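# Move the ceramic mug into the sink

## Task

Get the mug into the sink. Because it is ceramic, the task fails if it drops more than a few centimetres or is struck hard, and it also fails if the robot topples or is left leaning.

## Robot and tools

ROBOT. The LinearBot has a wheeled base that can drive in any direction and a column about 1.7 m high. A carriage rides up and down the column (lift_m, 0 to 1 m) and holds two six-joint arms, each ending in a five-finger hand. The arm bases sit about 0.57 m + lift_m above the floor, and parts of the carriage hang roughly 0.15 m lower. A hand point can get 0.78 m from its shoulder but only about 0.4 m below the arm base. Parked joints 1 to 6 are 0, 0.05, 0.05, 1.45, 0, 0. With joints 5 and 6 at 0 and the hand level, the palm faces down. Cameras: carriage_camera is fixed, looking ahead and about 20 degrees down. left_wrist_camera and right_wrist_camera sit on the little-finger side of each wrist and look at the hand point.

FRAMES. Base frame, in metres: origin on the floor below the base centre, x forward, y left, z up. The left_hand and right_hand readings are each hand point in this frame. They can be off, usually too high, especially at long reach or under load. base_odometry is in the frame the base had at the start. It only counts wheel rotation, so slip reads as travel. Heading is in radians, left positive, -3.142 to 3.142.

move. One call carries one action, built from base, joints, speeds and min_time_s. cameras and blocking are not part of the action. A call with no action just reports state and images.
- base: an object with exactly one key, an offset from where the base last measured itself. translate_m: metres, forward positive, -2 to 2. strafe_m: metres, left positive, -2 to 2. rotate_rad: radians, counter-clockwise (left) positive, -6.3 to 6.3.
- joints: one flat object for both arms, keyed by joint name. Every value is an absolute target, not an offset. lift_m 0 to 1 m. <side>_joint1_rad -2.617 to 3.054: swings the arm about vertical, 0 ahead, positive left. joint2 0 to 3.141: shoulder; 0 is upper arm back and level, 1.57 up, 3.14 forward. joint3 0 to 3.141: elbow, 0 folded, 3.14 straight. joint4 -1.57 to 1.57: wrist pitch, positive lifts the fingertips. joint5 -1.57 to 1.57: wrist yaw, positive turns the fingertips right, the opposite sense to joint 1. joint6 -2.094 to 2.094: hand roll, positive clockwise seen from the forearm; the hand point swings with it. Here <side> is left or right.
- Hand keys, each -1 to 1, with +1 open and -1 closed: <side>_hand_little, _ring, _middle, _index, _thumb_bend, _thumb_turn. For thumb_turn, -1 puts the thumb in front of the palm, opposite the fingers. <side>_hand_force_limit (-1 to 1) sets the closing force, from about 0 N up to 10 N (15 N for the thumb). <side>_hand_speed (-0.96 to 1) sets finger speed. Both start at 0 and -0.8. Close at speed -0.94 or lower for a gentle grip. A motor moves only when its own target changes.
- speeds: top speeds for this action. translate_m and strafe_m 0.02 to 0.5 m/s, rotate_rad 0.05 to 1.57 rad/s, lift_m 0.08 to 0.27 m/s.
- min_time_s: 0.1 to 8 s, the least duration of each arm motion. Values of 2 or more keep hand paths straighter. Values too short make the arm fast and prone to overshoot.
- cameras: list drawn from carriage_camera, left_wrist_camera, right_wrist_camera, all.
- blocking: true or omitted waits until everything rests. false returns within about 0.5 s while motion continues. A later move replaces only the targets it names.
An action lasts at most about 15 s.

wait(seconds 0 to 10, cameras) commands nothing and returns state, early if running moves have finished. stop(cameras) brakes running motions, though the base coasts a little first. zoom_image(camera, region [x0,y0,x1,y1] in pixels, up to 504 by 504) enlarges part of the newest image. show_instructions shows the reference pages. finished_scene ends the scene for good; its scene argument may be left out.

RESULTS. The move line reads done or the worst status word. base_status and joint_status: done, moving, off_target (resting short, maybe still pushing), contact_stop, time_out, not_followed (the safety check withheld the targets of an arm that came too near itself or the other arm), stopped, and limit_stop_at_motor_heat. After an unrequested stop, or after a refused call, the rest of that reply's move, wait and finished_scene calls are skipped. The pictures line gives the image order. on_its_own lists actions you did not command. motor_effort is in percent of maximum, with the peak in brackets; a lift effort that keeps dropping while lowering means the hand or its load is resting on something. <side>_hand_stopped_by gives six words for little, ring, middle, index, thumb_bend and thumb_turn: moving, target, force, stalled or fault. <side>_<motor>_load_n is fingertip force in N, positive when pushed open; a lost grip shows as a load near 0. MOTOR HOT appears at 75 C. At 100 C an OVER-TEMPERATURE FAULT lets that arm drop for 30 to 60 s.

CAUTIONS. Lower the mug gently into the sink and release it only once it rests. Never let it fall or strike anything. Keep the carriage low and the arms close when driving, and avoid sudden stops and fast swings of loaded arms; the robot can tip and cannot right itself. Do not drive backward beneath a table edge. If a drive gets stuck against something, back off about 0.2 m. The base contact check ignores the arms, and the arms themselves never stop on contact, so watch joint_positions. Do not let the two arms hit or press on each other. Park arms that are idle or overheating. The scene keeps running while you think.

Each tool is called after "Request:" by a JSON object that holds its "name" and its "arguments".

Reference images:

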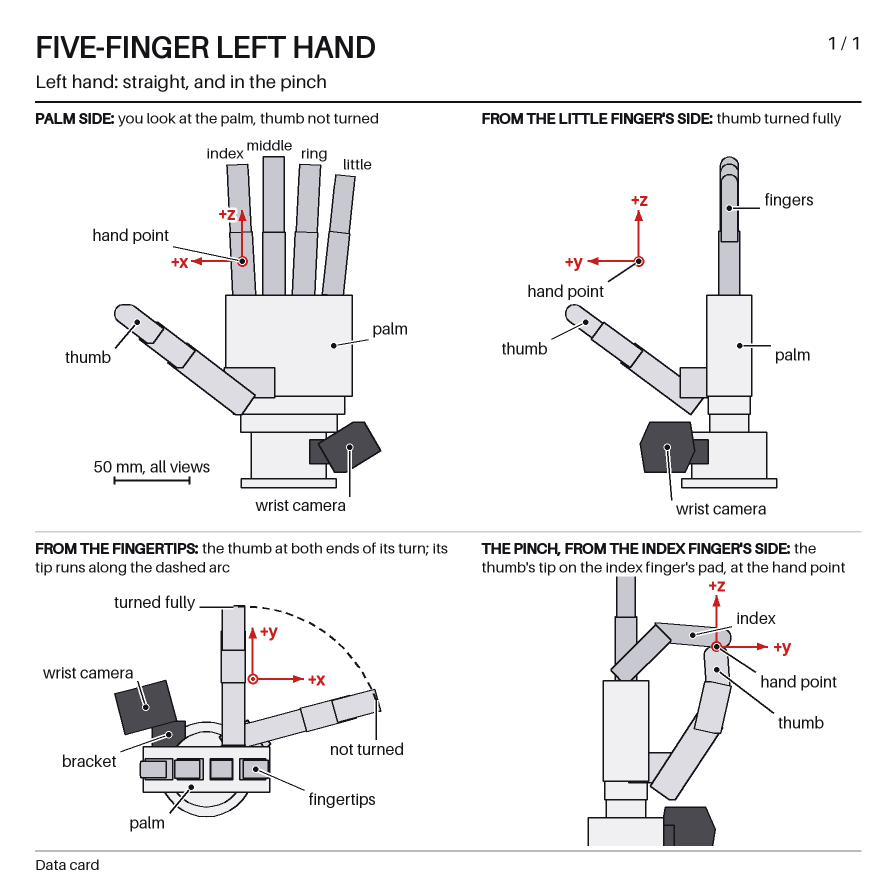

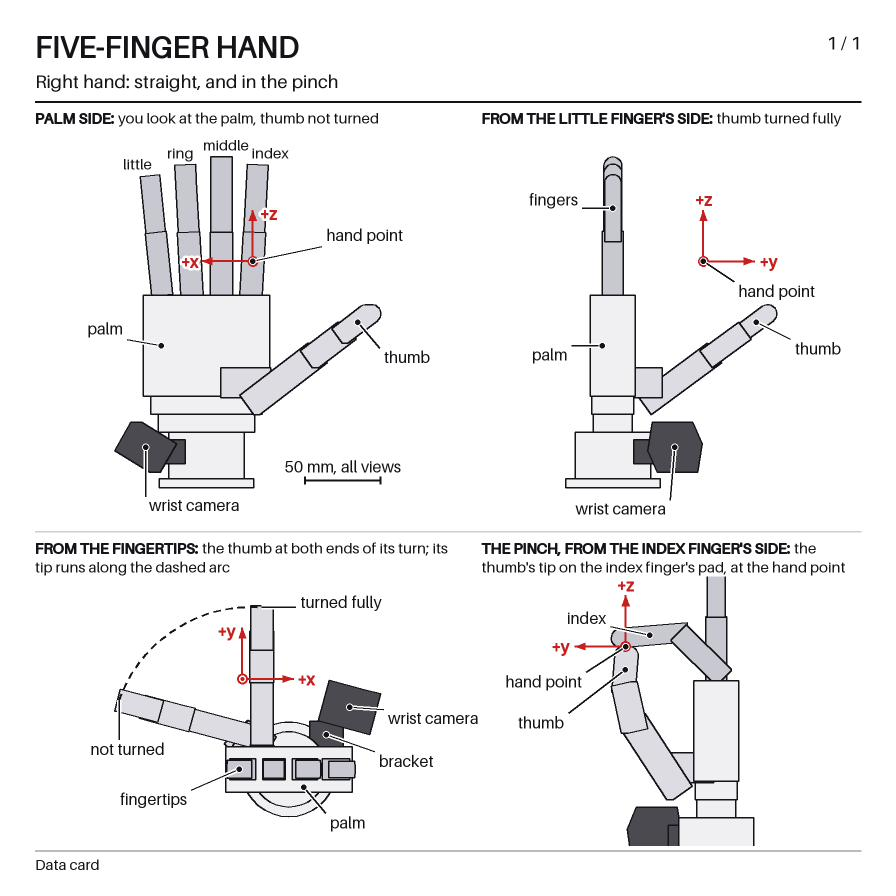

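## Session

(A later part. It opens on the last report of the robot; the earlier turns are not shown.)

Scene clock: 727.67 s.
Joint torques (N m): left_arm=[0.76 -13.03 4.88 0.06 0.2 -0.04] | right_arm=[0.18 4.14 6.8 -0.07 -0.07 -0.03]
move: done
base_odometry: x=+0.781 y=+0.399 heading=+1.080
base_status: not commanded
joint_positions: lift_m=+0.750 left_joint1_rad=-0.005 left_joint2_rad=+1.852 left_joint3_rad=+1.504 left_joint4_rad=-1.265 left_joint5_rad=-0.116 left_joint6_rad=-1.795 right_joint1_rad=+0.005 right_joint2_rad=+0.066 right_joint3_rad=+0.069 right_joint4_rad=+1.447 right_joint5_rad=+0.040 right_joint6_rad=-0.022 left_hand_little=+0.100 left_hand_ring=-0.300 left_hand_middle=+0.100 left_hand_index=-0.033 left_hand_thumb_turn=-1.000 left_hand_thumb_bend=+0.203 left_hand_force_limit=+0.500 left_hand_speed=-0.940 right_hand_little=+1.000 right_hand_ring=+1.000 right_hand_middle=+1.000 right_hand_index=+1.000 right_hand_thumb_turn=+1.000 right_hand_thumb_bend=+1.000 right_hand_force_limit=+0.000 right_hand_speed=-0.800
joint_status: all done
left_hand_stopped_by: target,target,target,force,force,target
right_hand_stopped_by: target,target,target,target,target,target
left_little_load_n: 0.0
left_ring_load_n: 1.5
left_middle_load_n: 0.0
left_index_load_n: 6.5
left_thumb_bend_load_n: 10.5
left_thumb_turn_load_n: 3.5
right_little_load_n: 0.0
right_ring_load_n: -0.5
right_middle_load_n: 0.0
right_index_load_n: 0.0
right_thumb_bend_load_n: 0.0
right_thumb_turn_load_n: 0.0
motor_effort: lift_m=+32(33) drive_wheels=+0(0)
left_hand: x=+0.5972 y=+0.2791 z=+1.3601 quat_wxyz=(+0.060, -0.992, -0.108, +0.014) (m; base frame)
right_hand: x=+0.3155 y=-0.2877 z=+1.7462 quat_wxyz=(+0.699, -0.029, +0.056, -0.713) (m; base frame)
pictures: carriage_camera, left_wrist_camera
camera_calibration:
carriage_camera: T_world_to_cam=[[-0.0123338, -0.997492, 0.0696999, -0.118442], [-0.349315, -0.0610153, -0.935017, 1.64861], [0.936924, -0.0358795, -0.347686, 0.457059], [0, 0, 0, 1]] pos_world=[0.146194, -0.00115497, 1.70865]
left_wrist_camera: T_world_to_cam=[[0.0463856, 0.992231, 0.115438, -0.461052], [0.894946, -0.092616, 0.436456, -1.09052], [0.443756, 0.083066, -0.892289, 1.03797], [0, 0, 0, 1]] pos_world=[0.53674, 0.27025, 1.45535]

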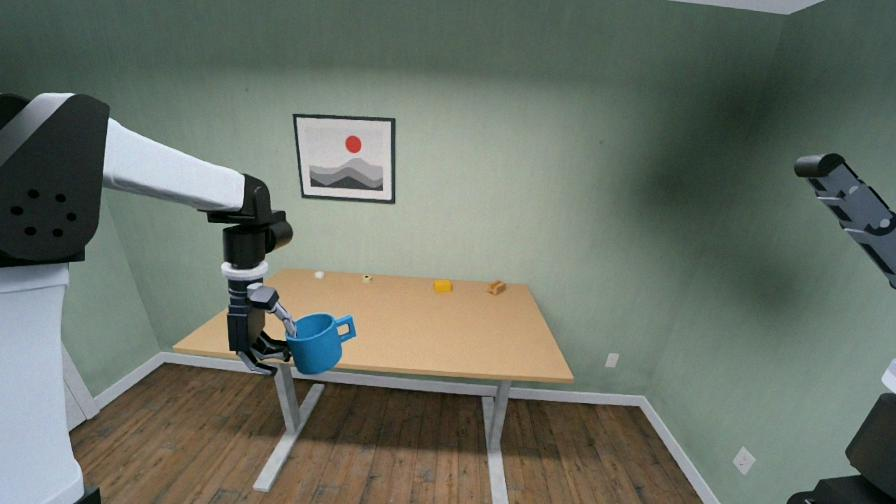

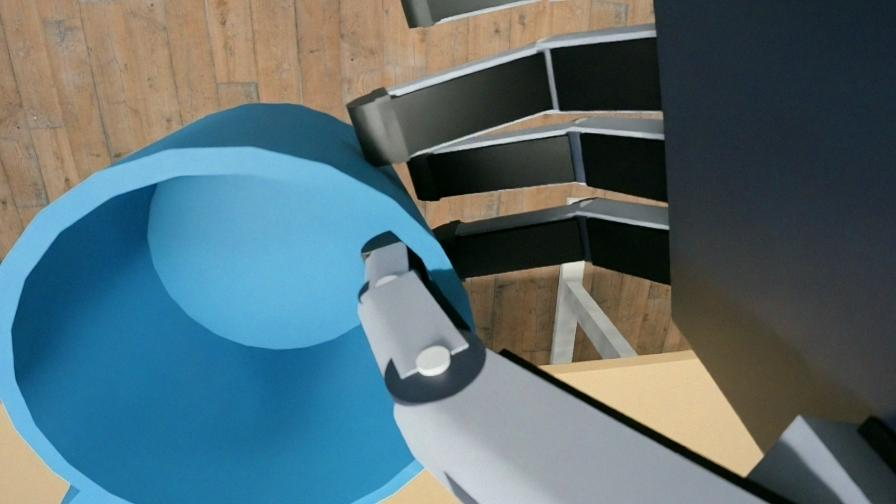

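Request:
{"name": "move", "arguments": {"base": {"rotate_rad": -3.14}, "speeds": {"rotate_rad": 0.6}, "cameras": ["carriage_camera"]}}

Request:
{"name": "move", "arguments": {"base": {"translate_m": 0.9}, "speeds": {"translate_m": 0.25}, "cameras": ["carriage_camera"]}}

Scene clock: 770.67 s.
Joint torques (N m): left_arm=[0.02 -13.08 4.74 0.07 0.3 -0.08] | right_arm=[0.18 4.12 6.8 -0.07 -0.08 -0.03]
move: done
base_odometry: x=+0.781 y=+0.399 heading=-2.060
base_status: done
joint_positions: lift_m=+0.750 left_joint1_rad=-0.001 left_joint2_rad=+1.852 left_joint3_rad=+1.504 left_joint4_rad=-1.270 left_joint5_rad=-0.124 left_joint6_rad=-1.795 right_joint1_rad=+0.005 right_joint2_rad=+0.066 right_joint3_rad=+0.069 right_joint4_rad=+1.447 right_joint5_rad=+0.040 right_joint6_rad=-0.022 left_hand_little=+0.100 left_hand_ring=-0.300 left_hand_middle=+0.100 left_hand_index=-0.033 left_hand_thumb_turn=-1.000 left_hand_thumb_bend=+0.203 left_hand_force_limit=+0.500 left_hand_speed=-0.940 right_hand_little=+1.000 right_hand_ring=+1.000 right_hand_middle=+1.000 right_hand_index=+1.000 right_hand_thumb_turn=+1.000 right_hand_thumb_bend=+1.000 right_hand_force_limit=+0.000 right_hand_speed=-0.800
joint_status: not commanded
left_hand_stopped_by: target,target,target,force,force,target
right_hand_stopped_by: target,target,target,target,target,target
left_little_load_n: 0.0
left_ring_load_n: 1.5
left_middle_load_n: 0.0
left_index_load_n: 6.5
left_thumb_bend_load_n: 10.5
left_thumb_turn_load_n: 3.5
right_little_load_n: 0.0
right_ring_load_n: 0.0
right_middle_load_n: 0.0
right_index_load_n: 0.0
right_thumb_bend_load_n: 0.0
right_thumb_turn_load_n: 0.0
motor_effort: lift_m=+31(33) drive_wheels=+3(10)
left_hand: x=+0.5959 y=+0.2821 z=+1.3598 quat_wxyz=(+0.064, -0.992, -0.110, +0.017) (m; base frame)
right_hand: x=+0.3155 y=-0.2877 z=+1.7462 quat_wxyz=(+0.699, -0.029, +0.056, -0.713) (m; base frame)
pictures: carriage_camera
camera_calibration:
carriage_camera: T_world_to_cam=[[-0.0123338, -0.997492, 0.0696999, -0.118442], [-0.349315, -0.0610153, -0.935017, 1.64861], [0.936924, -0.0358795, -0.347686, 0.457059], [0, 0, 0, 1]] pos_world=[0.146194, -0.00115497, 1.70865]

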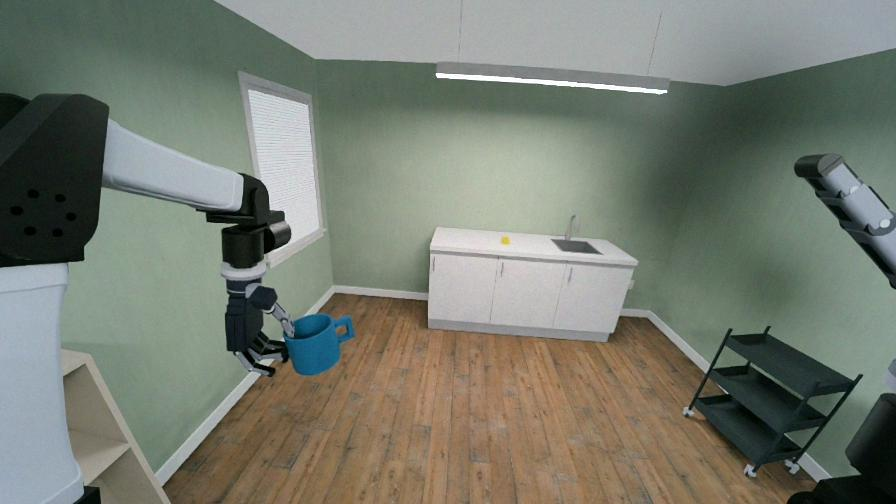

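Scene clock: 775.63 s.
Joint torques (N m): left_arm=[-0.05 -12.62 4.71 0.13 0.3 -0.11] | right_arm=[0.18 4.12 6.82 -0.06 -0.08 -0.03]
move: done
base_odometry: x=+0.357 y=-0.395 heading=-2.061
base_status: done
joint_positions: lift_m=+0.750 left_joint1_rad=-0.001 left_joint2_rad=+1.849 left_joint3_rad=+1.504 left_joint4_rad=-1.274 left_joint5_rad=-0.124 left_joint6_rad=-1.795 right_joint1_rad=+0.005 right_joint2_rad=+0.066 right_joint3_rad=+0.069 right_joint4_rad=+1.447 right_joint5_rad=+0.040 right_joint6_rad=-0.022 left_hand_little=+0.100 left_hand_ring=-0.300 left_hand_middle=+0.100 left_hand_index=-0.033 left_hand_thumb_turn=-1.000 left_hand_thumb_bend=+0.203 left_hand_force_limit=+0.500 left_hand_speed=-0.940 right_hand_little=+1.000 right_hand_ring=+1.000 right_hand_middle=+1.000 right_hand_index=+1.000 right_hand_thumb_turn=+1.000 right_hand_thumb_bend=+1.000 right_hand_force_limit=+0.000 right_hand_speed=-0.800
joint_status: not commanded
left_hand_stopped_by: target,target,target,force,force,target
right_hand_stopped_by: target,target,target,target,target,target
left_little_load_n: 0.0
left_ring_load_n: 1.0
left_middle_load_n: 0.0
left_index_load_n: 6.5
left_thumb_bend_load_n: 11.0
left_thumb_turn_load_n: 4.0
right_little_load_n: 0.0
right_ring_load_n: 0.0
right_middle_load_n: 0.0
right_index_load_n: 0.0
right_thumb_bend_load_n: 0.0
right_thumb_turn_load_n: 0.0
motor_effort: lift_m=+32(33) drive_wheels=-3(12)
left_hand: x=+0.5949 y=+0.2821 z=+1.3609 quat_wxyz=(+0.064, -0.992, -0.109, +0.017) (m; base frame)
right_hand: x=+0.3156 y=-0.2877 z=+1.7462 quat_wxyz=(+0.699, -0.029, +0.057, -0.713) (m; base frame)
pictures: carriage_camera
camera_calibration:
carriage_camera: T_world_to_cam=[[-0.0123338, -0.997492, 0.0696999, -0.118442], [-0.349315, -0.0610153, -0.935017, 1.64861], [0.936924, -0.0358795, -0.347686, 0.457059], [0, 0, 0, 1]] pos_world=[0.146194, -0.00115497, 1.70865]

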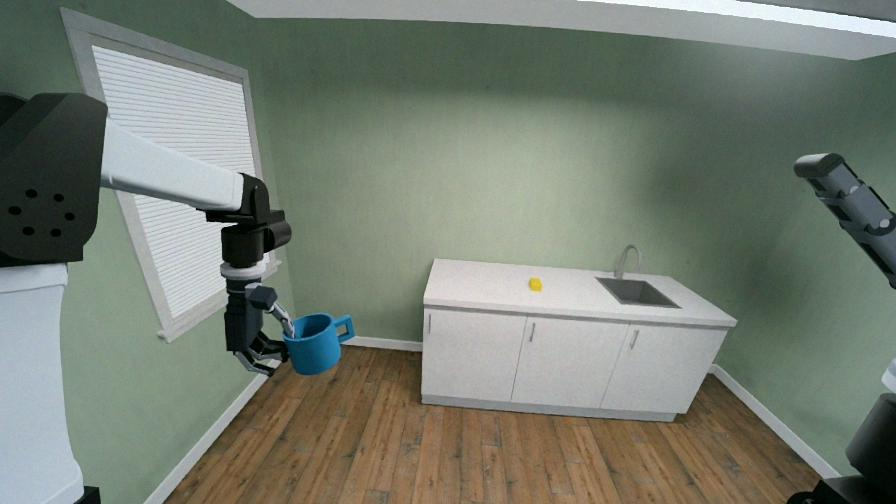

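Request:
{"name": "move", "arguments": {"base": {"strafe_m": -1.4}, "speeds": {"strafe_m": 0.25}, "cameras": ["carriage_camera"]}}

Request:
{"name": "move", "arguments": {"base": {"translate_m": 0.5}, "speeds": {"translate_m": 0.2}, "cameras": ["carriage_camera"]}}

Scene clock: 816.37 s.
Joint torques (N m): left_arm=[0.27 -12.79 4.77 0.17 0.21 -0.07] | right_arm=[0.18 4.12 6.8 -0.07 -0.07 -0.03]
move: done
base_odometry: x=-0.879 y=+0.264 heading=-2.061
base_status: done
joint_positions: lift_m=+0.750 left_joint1_rad=-0.001 left_joint2_rad=+1.849 left_joint3_rad=+1.504 left_joint4_rad=-1.274 left_joint5_rad=-0.124 left_joint6_rad=-1.795 right_joint1_rad=+0.005 right_joint2_rad=+0.066 right_joint3_rad=+0.069 right_joint4_rad=+1.447 right_joint5_rad=+0.040 right_joint6_rad=-0.022 left_hand_little=+0.100 left_hand_ring=-0.300 left_hand_middle=+0.100 left_hand_index=-0.033 left_hand_thumb_turn=-1.000 left_hand_thumb_bend=+0.203 left_hand_force_limit=+0.500 left_hand_speed=-0.940 right_hand_little=+1.000 right_hand_ring=+1.000 right_hand_middle=+1.000 right_hand_index=+1.000 right_hand_thumb_turn=+1.000 right_hand_thumb_bend=+1.000 right_hand_force_limit=+0.000 right_hand_speed=-0.800
joint_status: not commanded
left_hand_stopped_by: target,target,target,force,force,target
right_hand_stopped_by: target,target,target,target,target,target
left_little_load_n: 0.0
left_ring_load_n: 1.0
left_middle_load_n: 0.0
left_index_load_n: 7.0
left_thumb_bend_load_n: 10.5
left_thumb_turn_load_n: 3.5
right_little_load_n: 0.0
right_ring_load_n: 0.0
right_middle_load_n: 0.0
right_index_load_n: 0.0
right_thumb_bend_load_n: 0.0
right_thumb_turn_load_n: 0.0
motor_effort: lift_m=+31(33) drive_wheels=-1(11)
left_hand: x=+0.5949 y=+0.2820 z=+1.3609 quat_wxyz=(+0.064, -0.992, -0.109, +0.017) (m; base frame)
right_hand: x=+0.3155 y=-0.2877 z=+1.7462 quat_wxyz=(+0.699, -0.029, +0.056, -0.713) (m; base frame)
pictures: carriage_camera
camera_calibration:
carriage_camera: T_world_to_cam=[[-0.0123338, -0.997492, 0.0696999, -0.118442], [-0.349315, -0.0610153, -0.935017, 1.64861], [0.936924, -0.0358795, -0.347686, 0.457059], [0, 0, 0, 1]] pos_world=[0.146194, -0.00115497, 1.70865]

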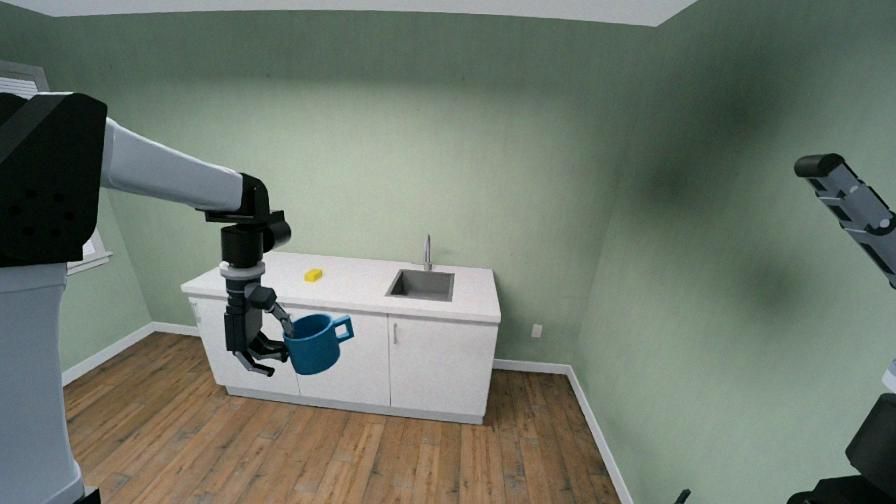

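Scene clock: 819.97 s.
Joint torques (N m): left_arm=[0.27 -12.49 4.64 0.17 0.28 -0.1] | right_arm=[0.18 4.14 6.82 -0.07 -0.07 -0.04]
move: done
base_odometry: x=-1.114 y=-0.177 heading=-2.061
base_status: done
joint_positions: lift_m=+0.750 left_joint1_rad=-0.001 left_joint2_rad=+1.848 left_joint3_rad=+1.504 left_joint4_rad=-1.276 left_joint5_rad=-0.124 left_joint6_rad=-1.795 right_joint1_rad=+0.005 right_joint2_rad=+0.066 right_joint3_rad=+0.069 right_joint4_rad=+1.447 right_joint5_rad=+0.040 right_joint6_rad=-0.022 left_hand_little=+0.100 left_hand_ring=-0.300 left_hand_middle=+0.100 left_hand_index=-0.033 left_hand_thumb_turn=-1.000 left_hand_thumb_bend=+0.203 left_hand_force_limit=+0.500 left_hand_speed=-0.940 right_hand_little=+1.000 right_hand_ring=+1.000 right_hand_middle=+1.000 right_hand_index=+1.000 right_hand_thumb_turn=+1.000 right_hand_thumb_bend=+1.000 right_hand_force_limit=+0.000 right_hand_speed=-0.800
joint_status: not commanded
left_hand_stopped_by: target,target,target,force,force,target
right_hand_stopped_by: target,target,target,target,target,target
left_little_load_n: 0.0
left_ring_load_n: 1.5
left_middle_load_n: 0.0
left_index_load_n: 6.5
left_thumb_bend_load_n: 10.5
left_thumb_turn_load_n: 3.5
right_little_load_n: 0.0
right_ring_load_n: 0.5
right_middle_load_n: 0.0
right_index_load_n: 0.0
right_thumb_bend_load_n: 0.0
right_thumb_turn_load_n: 0.0
motor_effort: lift_m=+31(32) drive_wheels=-2(10)
left_hand: x=+0.5946 y=+0.2820 z=+1.3610 quat_wxyz=(+0.064, -0.992, -0.109, +0.017) (m; base frame)
right_hand: x=+0.3156 y=-0.2877 z=+1.7462 quat_wxyz=(+0.699, -0.029, +0.057, -0.713) (m; base frame)
pictures: carriage_camera
camera_calibration:
carriage_camera: T_world_to_cam=[[-0.0123338, -0.997492, 0.0696999, -0.118442], [-0.349315, -0.0610153, -0.935017, 1.64861], [0.936924, -0.0358795, -0.347686, 0.457059], [0, 0, 0, 1]] pos_world=[0.146194, -0.00115497, 1.70865]

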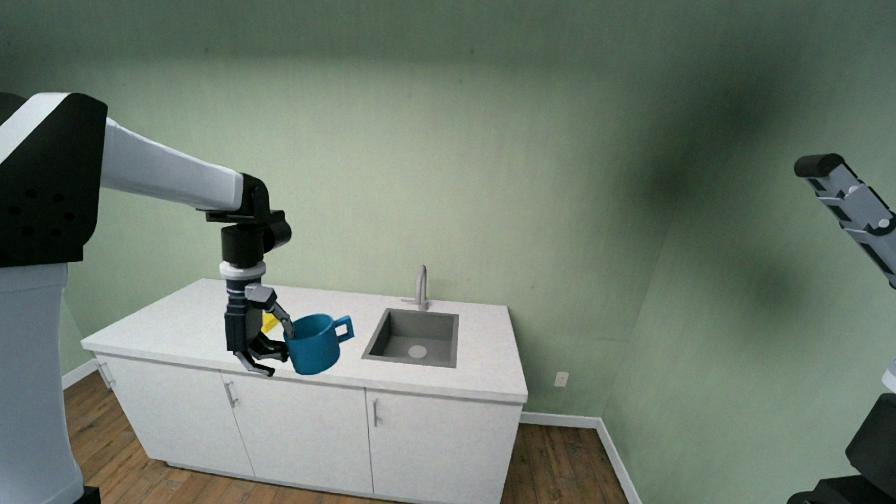

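Request:
{"name": "zoom_image", "arguments": {"camera": "carriage_camera", "region": [350, 290, 530, 410]}}

Request:
{"name": "move", "arguments": {"joints": {"lift_m": 0.55}, "speeds": {"lift_m": 0.15}, "cameras": ["carriage_camera", "left_wrist_camera"]}}

Request:
{"name": "zoom_image", "arguments": {"camera": "carriage_camera", "region": [350, 260, 530, 380]}}

Scaled by 2.800 from the camera's 896x504 image, which has a finer 1280x720 frame.

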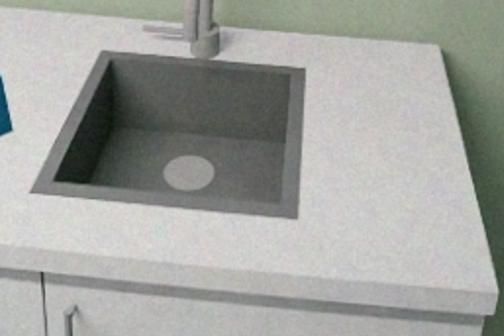

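Scene clock: 845.20 s.
Joint torques (N m): left_arm=[0.32 -11.63 5.29 0.12 0.31 -0.05] | right_arm=[0.18 4.12 6.8 -0.06 -0.07 -0.03]
move: done
base_odometry: x=-1.114 y=-0.177 heading=-2.061
base_status: not commanded
joint_positions: lift_m=+0.550 left_joint1_rad=-0.001 left_joint2_rad=+1.838 left_joint3_rad=+1.498 left_joint4_rad=-1.276 left_joint5_rad=-0.124 left_joint6_rad=-1.795 right_joint1_rad=+0.005 right_joint2_rad=+0.066 right_joint3_rad=+0.069 right_joint4_rad=+1.447 right_joint5_rad=+0.040 right_joint6_rad=-0.022 left_hand_little=+0.100 left_hand_ring=-0.300 left_hand_middle=+0.100 left_hand_index=-0.033 left_hand_thumb_turn=-1.000 left_hand_thumb_bend=+0.203 left_hand_force_limit=+0.500 left_hand_speed=-0.940 right_hand_little=+1.000 right_hand_ring=+1.000 right_hand_middle=+1.000 right_hand_index=+1.000 right_hand_thumb_turn=+1.000 right_hand_thumb_bend=+1.000 right_hand_force_limit=+0.000 right_hand_speed=-0.800
joint_status: all done
left_hand_stopped_by: target,target,target,force,force,target
right_hand_stopped_by: target,target,target,target,target,target
left_little_load_n: 0.0
left_ring_load_n: 1.5
left_middle_load_n: 0.0
left_index_load_n: 6.5
left_thumb_bend_load_n: 11.5
left_thumb_turn_load_n: 4.0
right_little_load_n: 0.0
right_ring_load_n: 0.0
right_middle_load_n: 0.0
right_index_load_n: 0.0
right_thumb_bend_load_n: 0.0
right_thumb_turn_load_n: 0.5
motor_effort: lift_m=+32(36) drive_wheels=-2(2)
left_hand: x=+0.5933 y=+0.2820 z=+1.1629 quat_wxyz=(+0.064, -0.992, -0.109, +0.015) (m; base frame)
right_hand: x=+0.3156 y=-0.2877 z=+1.5461 quat_wxyz=(+0.699, -0.029, +0.057, -0.713) (m; base frame)
pictures: carriage_camera, left_wrist_camera
camera_calibration:
carriage_camera: T_world_to_cam=[[-0.0123338, -0.997492, 0.0696999, -0.104495], [-0.349315, -0.0610153, -0.935017, 1.46151], [0.936924, -0.0358795, -0.347686, 0.387487], [0, 0, 0, 1]] pos_world=[0.146194, -0.00115497, 1.50855]
left_wrist_camera: T_world_to_cam=[[0.0436618, 0.99141, 0.123286, -0.448307], [0.896221, -0.0933979, 0.433665, -0.997863], [0.441455, 0.0915572, -0.8926, 0.862723], [0, 0, 0, 1]] pos_world=[0.533027, 0.272269, 1.25808]

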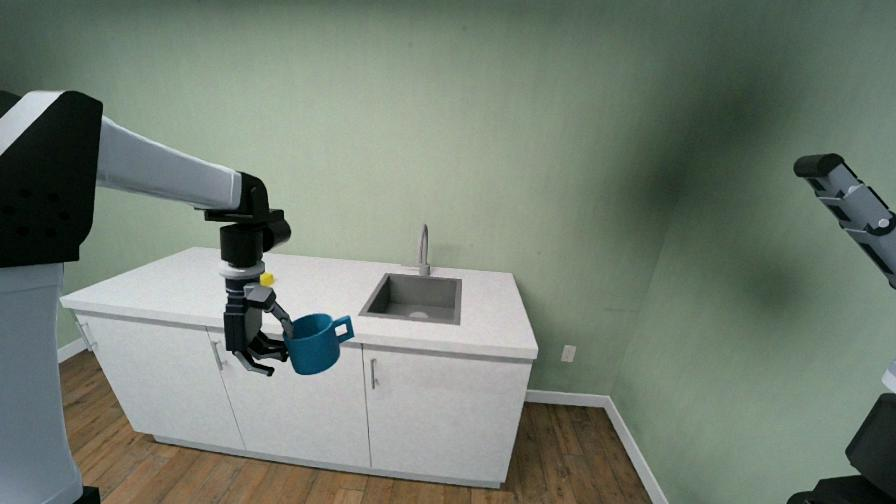

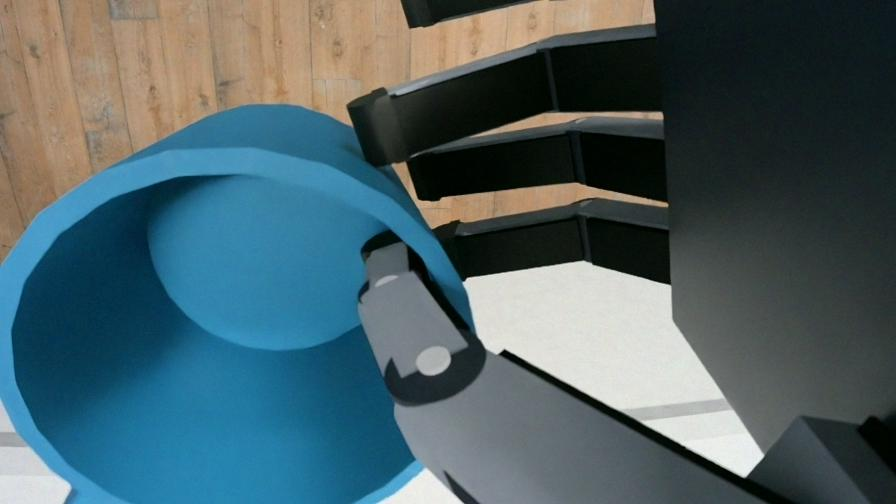

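Scaled by 2.800 from the camera's 896x504 image, which has a finer 1280x720 frame.

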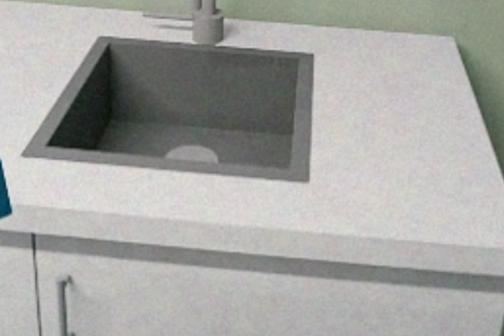

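Request:
{"name": "zoom_image", "arguments": {"camera": "carriage_camera", "region": [210, 260, 370, 390]}}

Scaled by 3.150 from the camera's 896x504 image, which has a finer 1280x720 frame.

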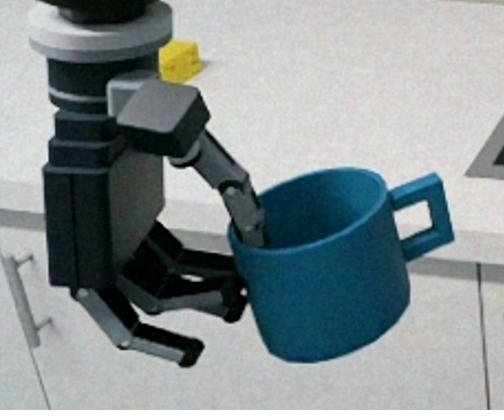

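Request:
{"name": "move", "arguments": {"base": {"strafe_m": -0.14}, "speeds": {"strafe_m": 0.15, "lift_m": 0.15}, "joints": {"lift_m": 0.65, "left_joint1_rad": -0.212, "left_joint2_rad": 2.44, "left_joint3_rad": 1.74, "left_joint4_rad": -0.88, "left_joint5_rad": -0.28, "left_joint6_rad": -1.75}, "min_time_s": 4, "cameras": ["carriage_camera", "left_wrist_camera"]}}

Request:
{"name": "zoom_image", "arguments": {"camera": "carriage_camera", "region": [210, 260, 470, 430]}}

Scene clock: 1002.30 s.
Joint torques (N m): left_arm=[-0.25 -11.44 7.64 0.29 -0.11 0.02] | right_arm=[0.17 4.14 6.8 -0.06 -0.08 -0.03]
move: done
base_odometry: x=-1.238 y=-0.111 heading=-2.061
base_status: done
joint_positions: lift_m=+0.650 left_joint1_rad=-0.207 left_joint2_rad=+2.436 left_joint3_rad=+1.703 left_joint4_rad=-0.899 left_joint5_rad=-0.285 left_joint6_rad=-1.757 right_joint1_rad=+0.005 right_joint2_rad=+0.066 right_joint3_rad=+0.069 right_joint4_rad=+1.447 right_joint5_rad=+0.040 right_joint6_rad=-0.022 left_hand_little=+0.100 left_hand_ring=-0.300 left_hand_middle=+0.100 left_hand_index=-0.033 left_hand_thumb_turn=-1.000 left_hand_thumb_bend=+0.203 left_hand_force_limit=+0.500 left_hand_speed=-0.940 right_hand_little=+1.000 right_hand_ring=+1.000 right_hand_middle=+1.000 right_hand_index=+1.000 right_hand_thumb_turn=+1.000 right_hand_thumb_bend=+1.000 right_hand_force_limit=+0.000 right_hand_speed=-0.800
joint_status: all done
left_hand_stopped_by: target,target,target,force,force,target
right_hand_stopped_by: target,target,target,target,target,target
left_little_load_n: 0.0
left_ring_load_n: 1.0
left_middle_load_n: 0.0
left_index_load_n: 6.0
left_thumb_bend_load_n: 10.5
left_thumb_turn_load_n: 3.5
right_little_load_n: 0.0
right_ring_load_n: 0.0
right_middle_load_n: 0.0
right_index_load_n: 0.0
right_thumb_bend_load_n: 0.0
right_thumb_turn_load_n: 0.0
motor_effort: lift_m=+32(45) drive_wheels=-1(11)
left_hand: x=+0.6798 y=+0.2168 z=+1.0825 quat_wxyz=(+0.145, -0.989, +0.015, +0.002) (m; base frame)
right_hand: x=+0.3156 y=-0.2877 z=+1.6461 quat_wxyz=(+0.699, -0.029, +0.057, -0.713) (m; base frame)
pictures: carriage_camera, left_wrist_camera
camera_calibration:
carriage_camera: T_world_to_cam=[[-0.0123338, -0.997492, 0.0696999, -0.111465], [-0.349315, -0.0610153, -0.935017, 1.55502], [0.936924, -0.0358795, -0.347686, 0.422255], [0, 0, 0, 1]] pos_world=[0.146194, -0.00115497, 1.60855]
left_wrist_camera: T_world_to_cam=[[0.2861, 0.917489, 0.276333, -0.691947], [0.839617, -0.379007, 0.389098, -0.898035], [0.461726, 0.120693, -0.878773, 0.723696], [0, 0, 0, 1]] pos_world=[0.617822, 0.207148, 1.1766]

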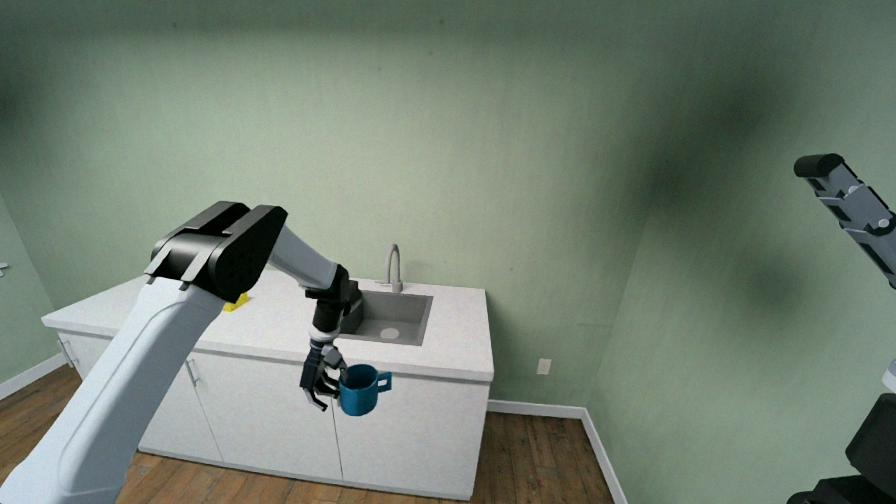

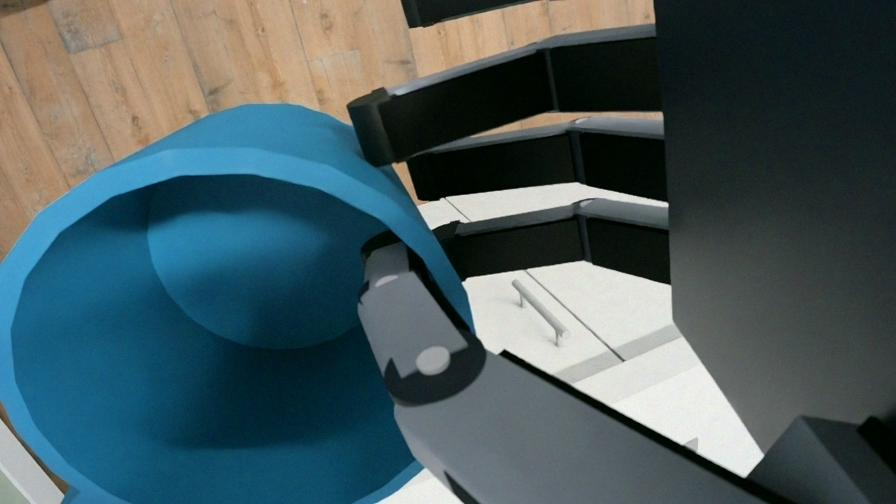

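Scaled by 1.938 from the camera's 896x504 image, which has a finer 1280x720 frame.

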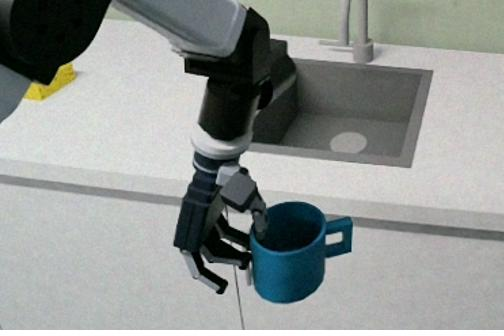

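Request:
{"name": "zoom_image", "arguments": {"camera": "carriage_camera", "region": [350, 230, 450, 310]}}

Scaled by 5.040 from the camera's 896x504 image, which has a finer 1280x720 frame.

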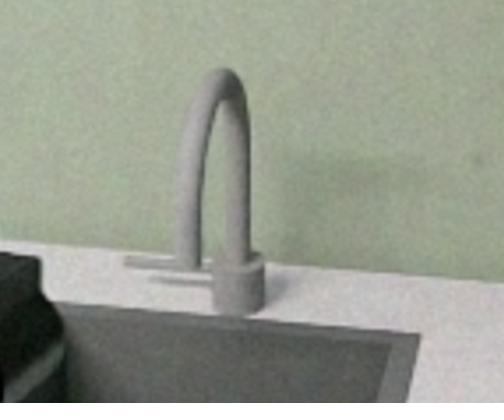

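Request:
{"name": "move", "arguments": {"base": {"translate_m": 0.4}, "speeds": {"translate_m": 0.15}, "cameras": ["carriage_camera", "left_wrist_camera"]}}

Request:
{"name": "zoom_image", "arguments": {"camera": "carriage_camera", "region": [250, 250, 450, 430]}}

Scene clock: 1045.93 s.
Joint torques (N m): left_arm=[-0.36 -11.37 7.61 0.18 0.02 0.07] | right_arm=[0.18 4.11 6.82 -0.06 -0.08 -0.03]
move: done
base_odometry: x=-1.426 y=-0.464 heading=-2.061
base_status: done
joint_positions: lift_m=+0.650 left_joint1_rad=-0.208 left_joint2_rad=+2.436 left_joint3_rad=+1.703 left_joint4_rad=-0.891 left_joint5_rad=-0.286 left_joint6_rad=-1.756 right_joint1_rad=+0.005 right_joint2_rad=+0.066 right_joint3_rad=+0.069 right_joint4_rad=+1.447 right_joint5_rad=+0.040 right_joint6_rad=-0.022 left_hand_little=+0.100 left_hand_ring=-0.300 left_hand_middle=+0.100 left_hand_index=-0.033 left_hand_thumb_turn=-1.000 left_hand_thumb_bend=+0.203 left_hand_force_limit=+0.500 left_hand_speed=-0.940 right_hand_little=+1.000 right_hand_ring=+1.000 right_hand_middle=+1.000 right_hand_index=+1.000 right_hand_thumb_turn=+1.000 right_hand_thumb_bend=+1.000 right_hand_force_limit=+0.000 right_hand_speed=-0.800
joint_status: not commanded
left_hand_stopped_by: target,target,target,force,force,target
right_hand_stopped_by: target,target,target,target,target,target
left_little_load_n: 0.0
left_ring_load_n: 1.5
left_middle_load_n: 0.0
left_index_load_n: 6.5
left_thumb_bend_load_n: 10.5
left_thumb_turn_load_n: 3.5
right_little_load_n: 0.0
right_ring_load_n: 0.0
right_middle_load_n: 0.0
right_index_load_n: 0.0
right_thumb_bend_load_n: 0.0
right_thumb_turn_load_n: 0.0
motor_effort: lift_m=+33(33) drive_wheels=-2(9)
left_hand: x=+0.6818 y=+0.2162 z=+1.0826 quat_wxyz=(+0.145, -0.989, +0.015, -0.002) (m; base frame)
right_hand: x=+0.3156 y=-0.2877 z=+1.6461 quat_wxyz=(+0.699, -0.029, +0.057, -0.713) (m; base frame)
pictures: carriage_camera, left_wrist_camera
camera_calibration:
carriage_camera: T_world_to_cam=[[-0.0123338, -0.997492, 0.0696999, -0.111465], [-0.349315, -0.0610153, -0.935017, 1.55502], [0.936924, -0.0358795, -0.347686, 0.422255], [0, 0, 0, 1]] pos_world=[0.146194, -0.00115497, 1.60855]
left_wrist_camera: T_world_to_cam=[[0.286217, 0.916937, 0.278042, -0.693845], [0.835898, -0.380792, 0.395314, -0.903816], [0.468354, 0.119269, -0.875454, 0.715132], [0, 0, 0, 1]] pos_world=[0.619153, 0.206753, 1.17627]

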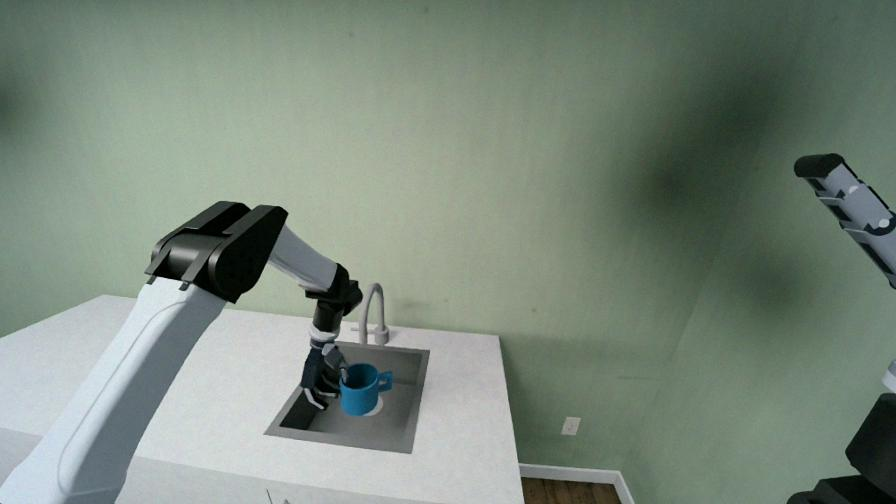

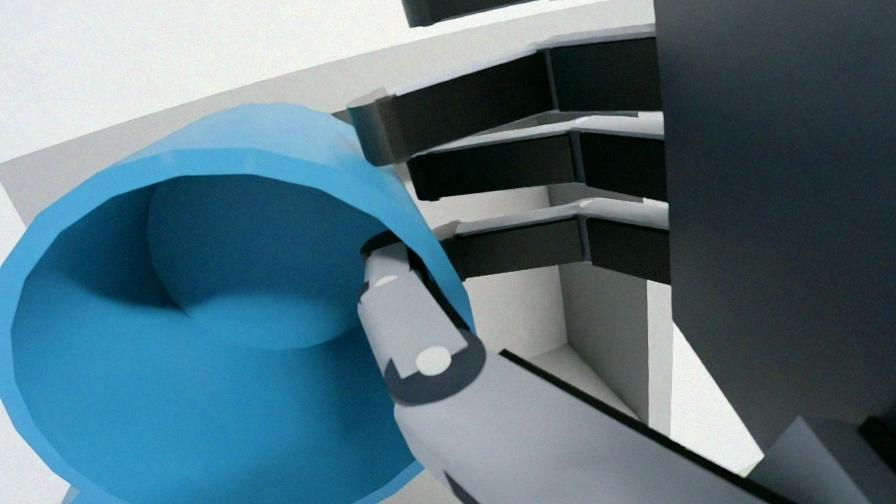

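Scaled by 2.520 from the camera's 896x504 image, which has a finer 1280x720 frame.

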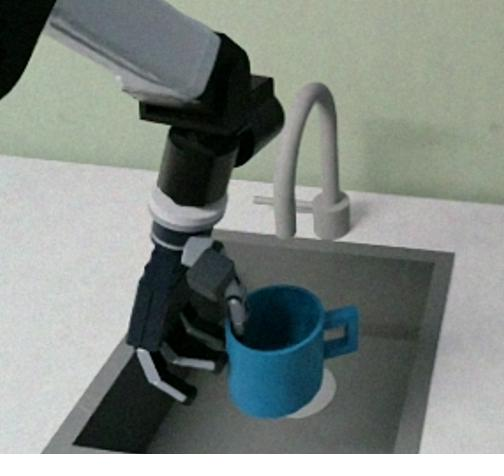

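Request:
{"name": "move", "arguments": {"joints": {"left_joint1_rad": -0.1, "left_joint6_rad": -1.65}, "min_time_s": 2}}

Request:
{"name": "move", "arguments": {"base": {"translate_m": 0.05}, "speeds": {"translate_m": 0.08}, "cameras": ["carriage_camera", "left_wrist_camera"]}}

Request:
{"name": "zoom_image", "arguments": {"camera": "carriage_camera", "region": [250, 280, 450, 460]}}

Scene clock: 1161.10 s.
Joint torques (N m): left_arm=[0.59 -11.69 7.66 0.18 0.02 -0.05] | right_arm=[0.18 4.14 6.83 -0.06 -0.07 -0.03]
move: done
base_odometry: x=-1.426 y=-0.464 heading=-2.061
base_status: not commanded
joint_positions: lift_m=+0.650 left_joint1_rad=-0.104 left_joint2_rad=+2.436 left_joint3_rad=+1.703 left_joint4_rad=-0.891 left_joint5_rad=-0.287 left_joint6_rad=-1.658 right_joint1_rad=+0.005 right_joint2_rad=+0.066 right_joint3_rad=+0.069 right_joint4_rad=+1.447 right_joint5_rad=+0.040 right_joint6_rad=-0.022 left_hand_little=+0.100 left_hand_ring=-0.300 left_hand_middle=+0.100 left_hand_index=-0.033 left_hand_thumb_turn=-1.000 left_hand_thumb_bend=+0.203 left_hand_force_limit=+0.500 left_hand_speed=-0.940 right_hand_little=+1.000 right_hand_ring=+1.000 right_hand_middle=+1.000 right_hand_index=+1.000 right_hand_thumb_turn=+1.000 right_hand_thumb_bend=+1.000 right_hand_force_limit=+0.000 right_hand_speed=-0.800
joint_status: all done
left_hand_stopped_by: target,target,target,force,force,target
right_hand_stopped_by: target,target,target,target,target,target
left_little_load_n: 0.0
left_ring_load_n: 1.0
left_middle_load_n: 0.0
left_index_load_n: 6.5
left_thumb_bend_load_n: 11.0
left_thumb_turn_load_n: 3.5
right_little_load_n: 0.0
right_ring_load_n: 0.0
right_middle_load_n: 0.0
right_index_load_n: 0.0
right_thumb_bend_load_n: 0.0
right_thumb_turn_load_n: 0.0
motor_effort: lift_m=+32(33) drive_wheels=-1(1)
left_hand: x=+0.6832 y=+0.2617 z=+1.0819 quat_wxyz=(+0.145, -0.989, +0.012, +0.013) (m; base frame)
right_hand: x=+0.3156 y=-0.2877 z=+1.6461 quat_wxyz=(+0.699, -0.029, +0.057, -0.713) (m; base frame)
pictures: none

Scene clock: 1162.33 s.
Joint torques (N m): left_arm=[0.64 -11.41 7.98 0.2 0 0.02] | right_arm=[0.18 4.14 6.82 -0.07 -0.07 -0.03]
move: done
base_odometry: x=-1.450 y=-0.508 heading=-2.062
base_status: done
joint_positions: lift_m=+0.650 left_joint1_rad=-0.104 left_joint2_rad=+2.436 left_joint3_rad=+1.703 left_joint4_rad=-0.886 left_joint5_rad=-0.288 left_joint6_rad=-1.656 right_joint1_rad=+0.005 right_joint2_rad=+0.066 right_joint3_rad=+0.069 right_joint4_rad=+1.447 right_joint5_rad=+0.040 right_joint6_rad=-0.022 left_hand_little=+0.100 left_hand_ring=-0.300 left_hand_middle=+0.100 left_hand_index=-0.033 left_hand_thumb_turn=-1.000 left_hand_thumb_bend=+0.203 left_hand_force_limit=+0.500 left_hand_speed=-0.940 right_hand_little=+1.000 right_hand_ring=+1.000 right_hand_middle=+1.000 right_hand_index=+1.000 right_hand_thumb_turn=+1.000 right_hand_thumb_bend=+1.000 right_hand_force_limit=+0.000 right_hand_speed=-0.800
joint_status: not commanded
left_hand_stopped_by: target,target,target,force,force,target
right_hand_stopped_by: target,target,target,target,target,target
left_little_load_n: 0.0
left_ring_load_n: 1.0
left_middle_load_n: 0.0
left_index_load_n: 6.5
left_thumb_bend_load_n: 10.5
left_thumb_turn_load_n: 3.5
right_little_load_n: 0.0
right_ring_load_n: 0.0
right_middle_load_n: 0.0
right_index_load_n: 0.0
right_thumb_bend_load_n: -0.5
right_thumb_turn_load_n: 0.0
motor_effort: lift_m=+32(33) drive_wheels=-1(9)
left_hand: x=+0.6846 y=+0.2617 z=+1.0820 quat_wxyz=(+0.145, -0.989, +0.013, +0.010) (m; base frame)
right_hand: x=+0.3156 y=-0.2877 z=+1.6461 quat_wxyz=(+0.699, -0.029, +0.057, -0.713) (m; base frame)
pictures: carriage_camera, left_wrist_camera
camera_calibration:
carriage_camera: T_world_to_cam=[[-0.0123338, -0.997492, 0.0696999, -0.111465], [-0.349315, -0.0610153, -0.935017, 1.55502], [0.936924, -0.0358795, -0.347686, 0.422255], [0, 0, 0, 1]] pos_world=[0.146194, -0.00115497, 1.60855]
left_wrist_camera: T_world_to_cam=[[0.284601, 0.919256, 0.271976, -0.729102], [0.848055, -0.373711, 0.375689, -0.877567], [0.446995, 0.123729, -0.885938, 0.732618], [0, 0, 0, 1]] pos_world=[0.624252, 0.251629, 1.17704]

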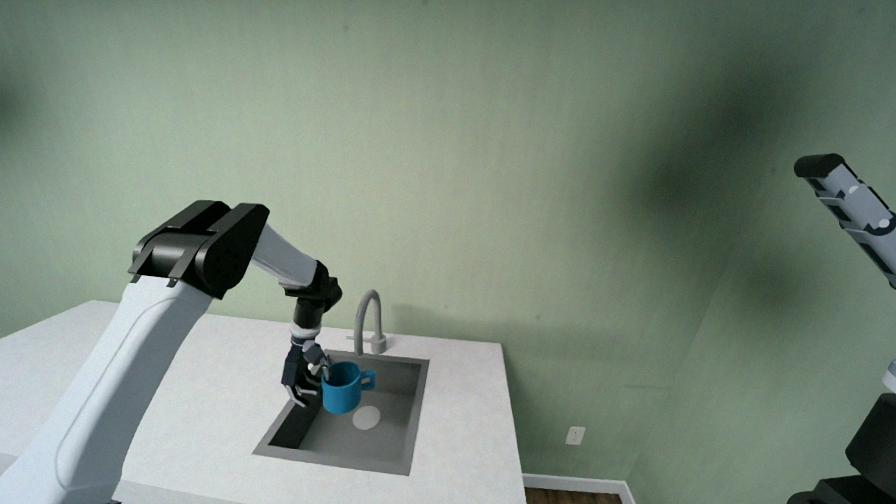

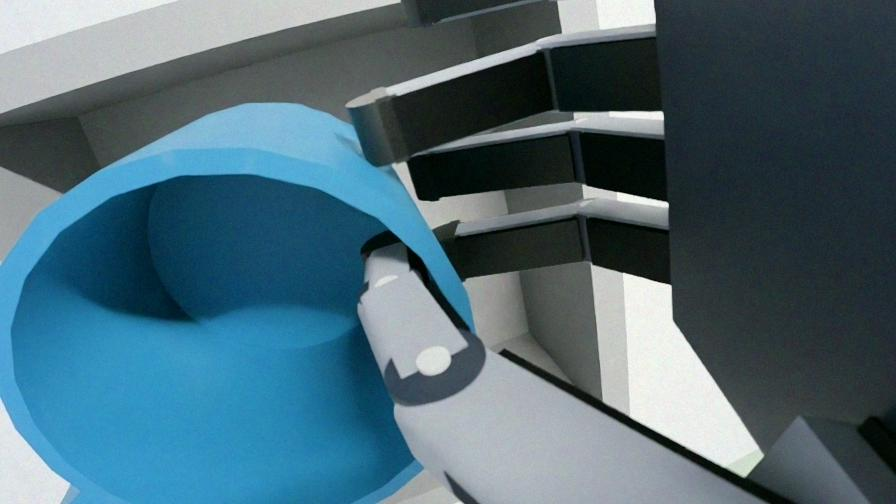

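Scaled by 2.520 from the camera's 896x504 image, which has a finer 1280x720 frame.

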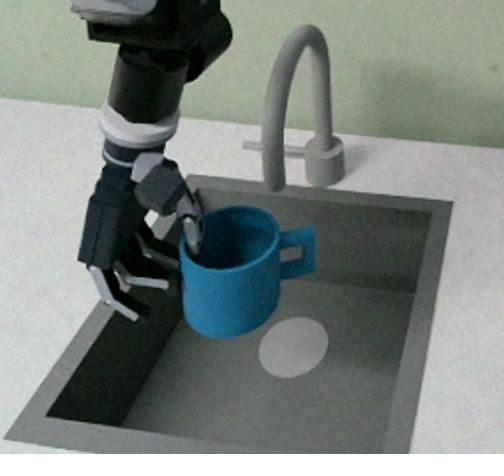

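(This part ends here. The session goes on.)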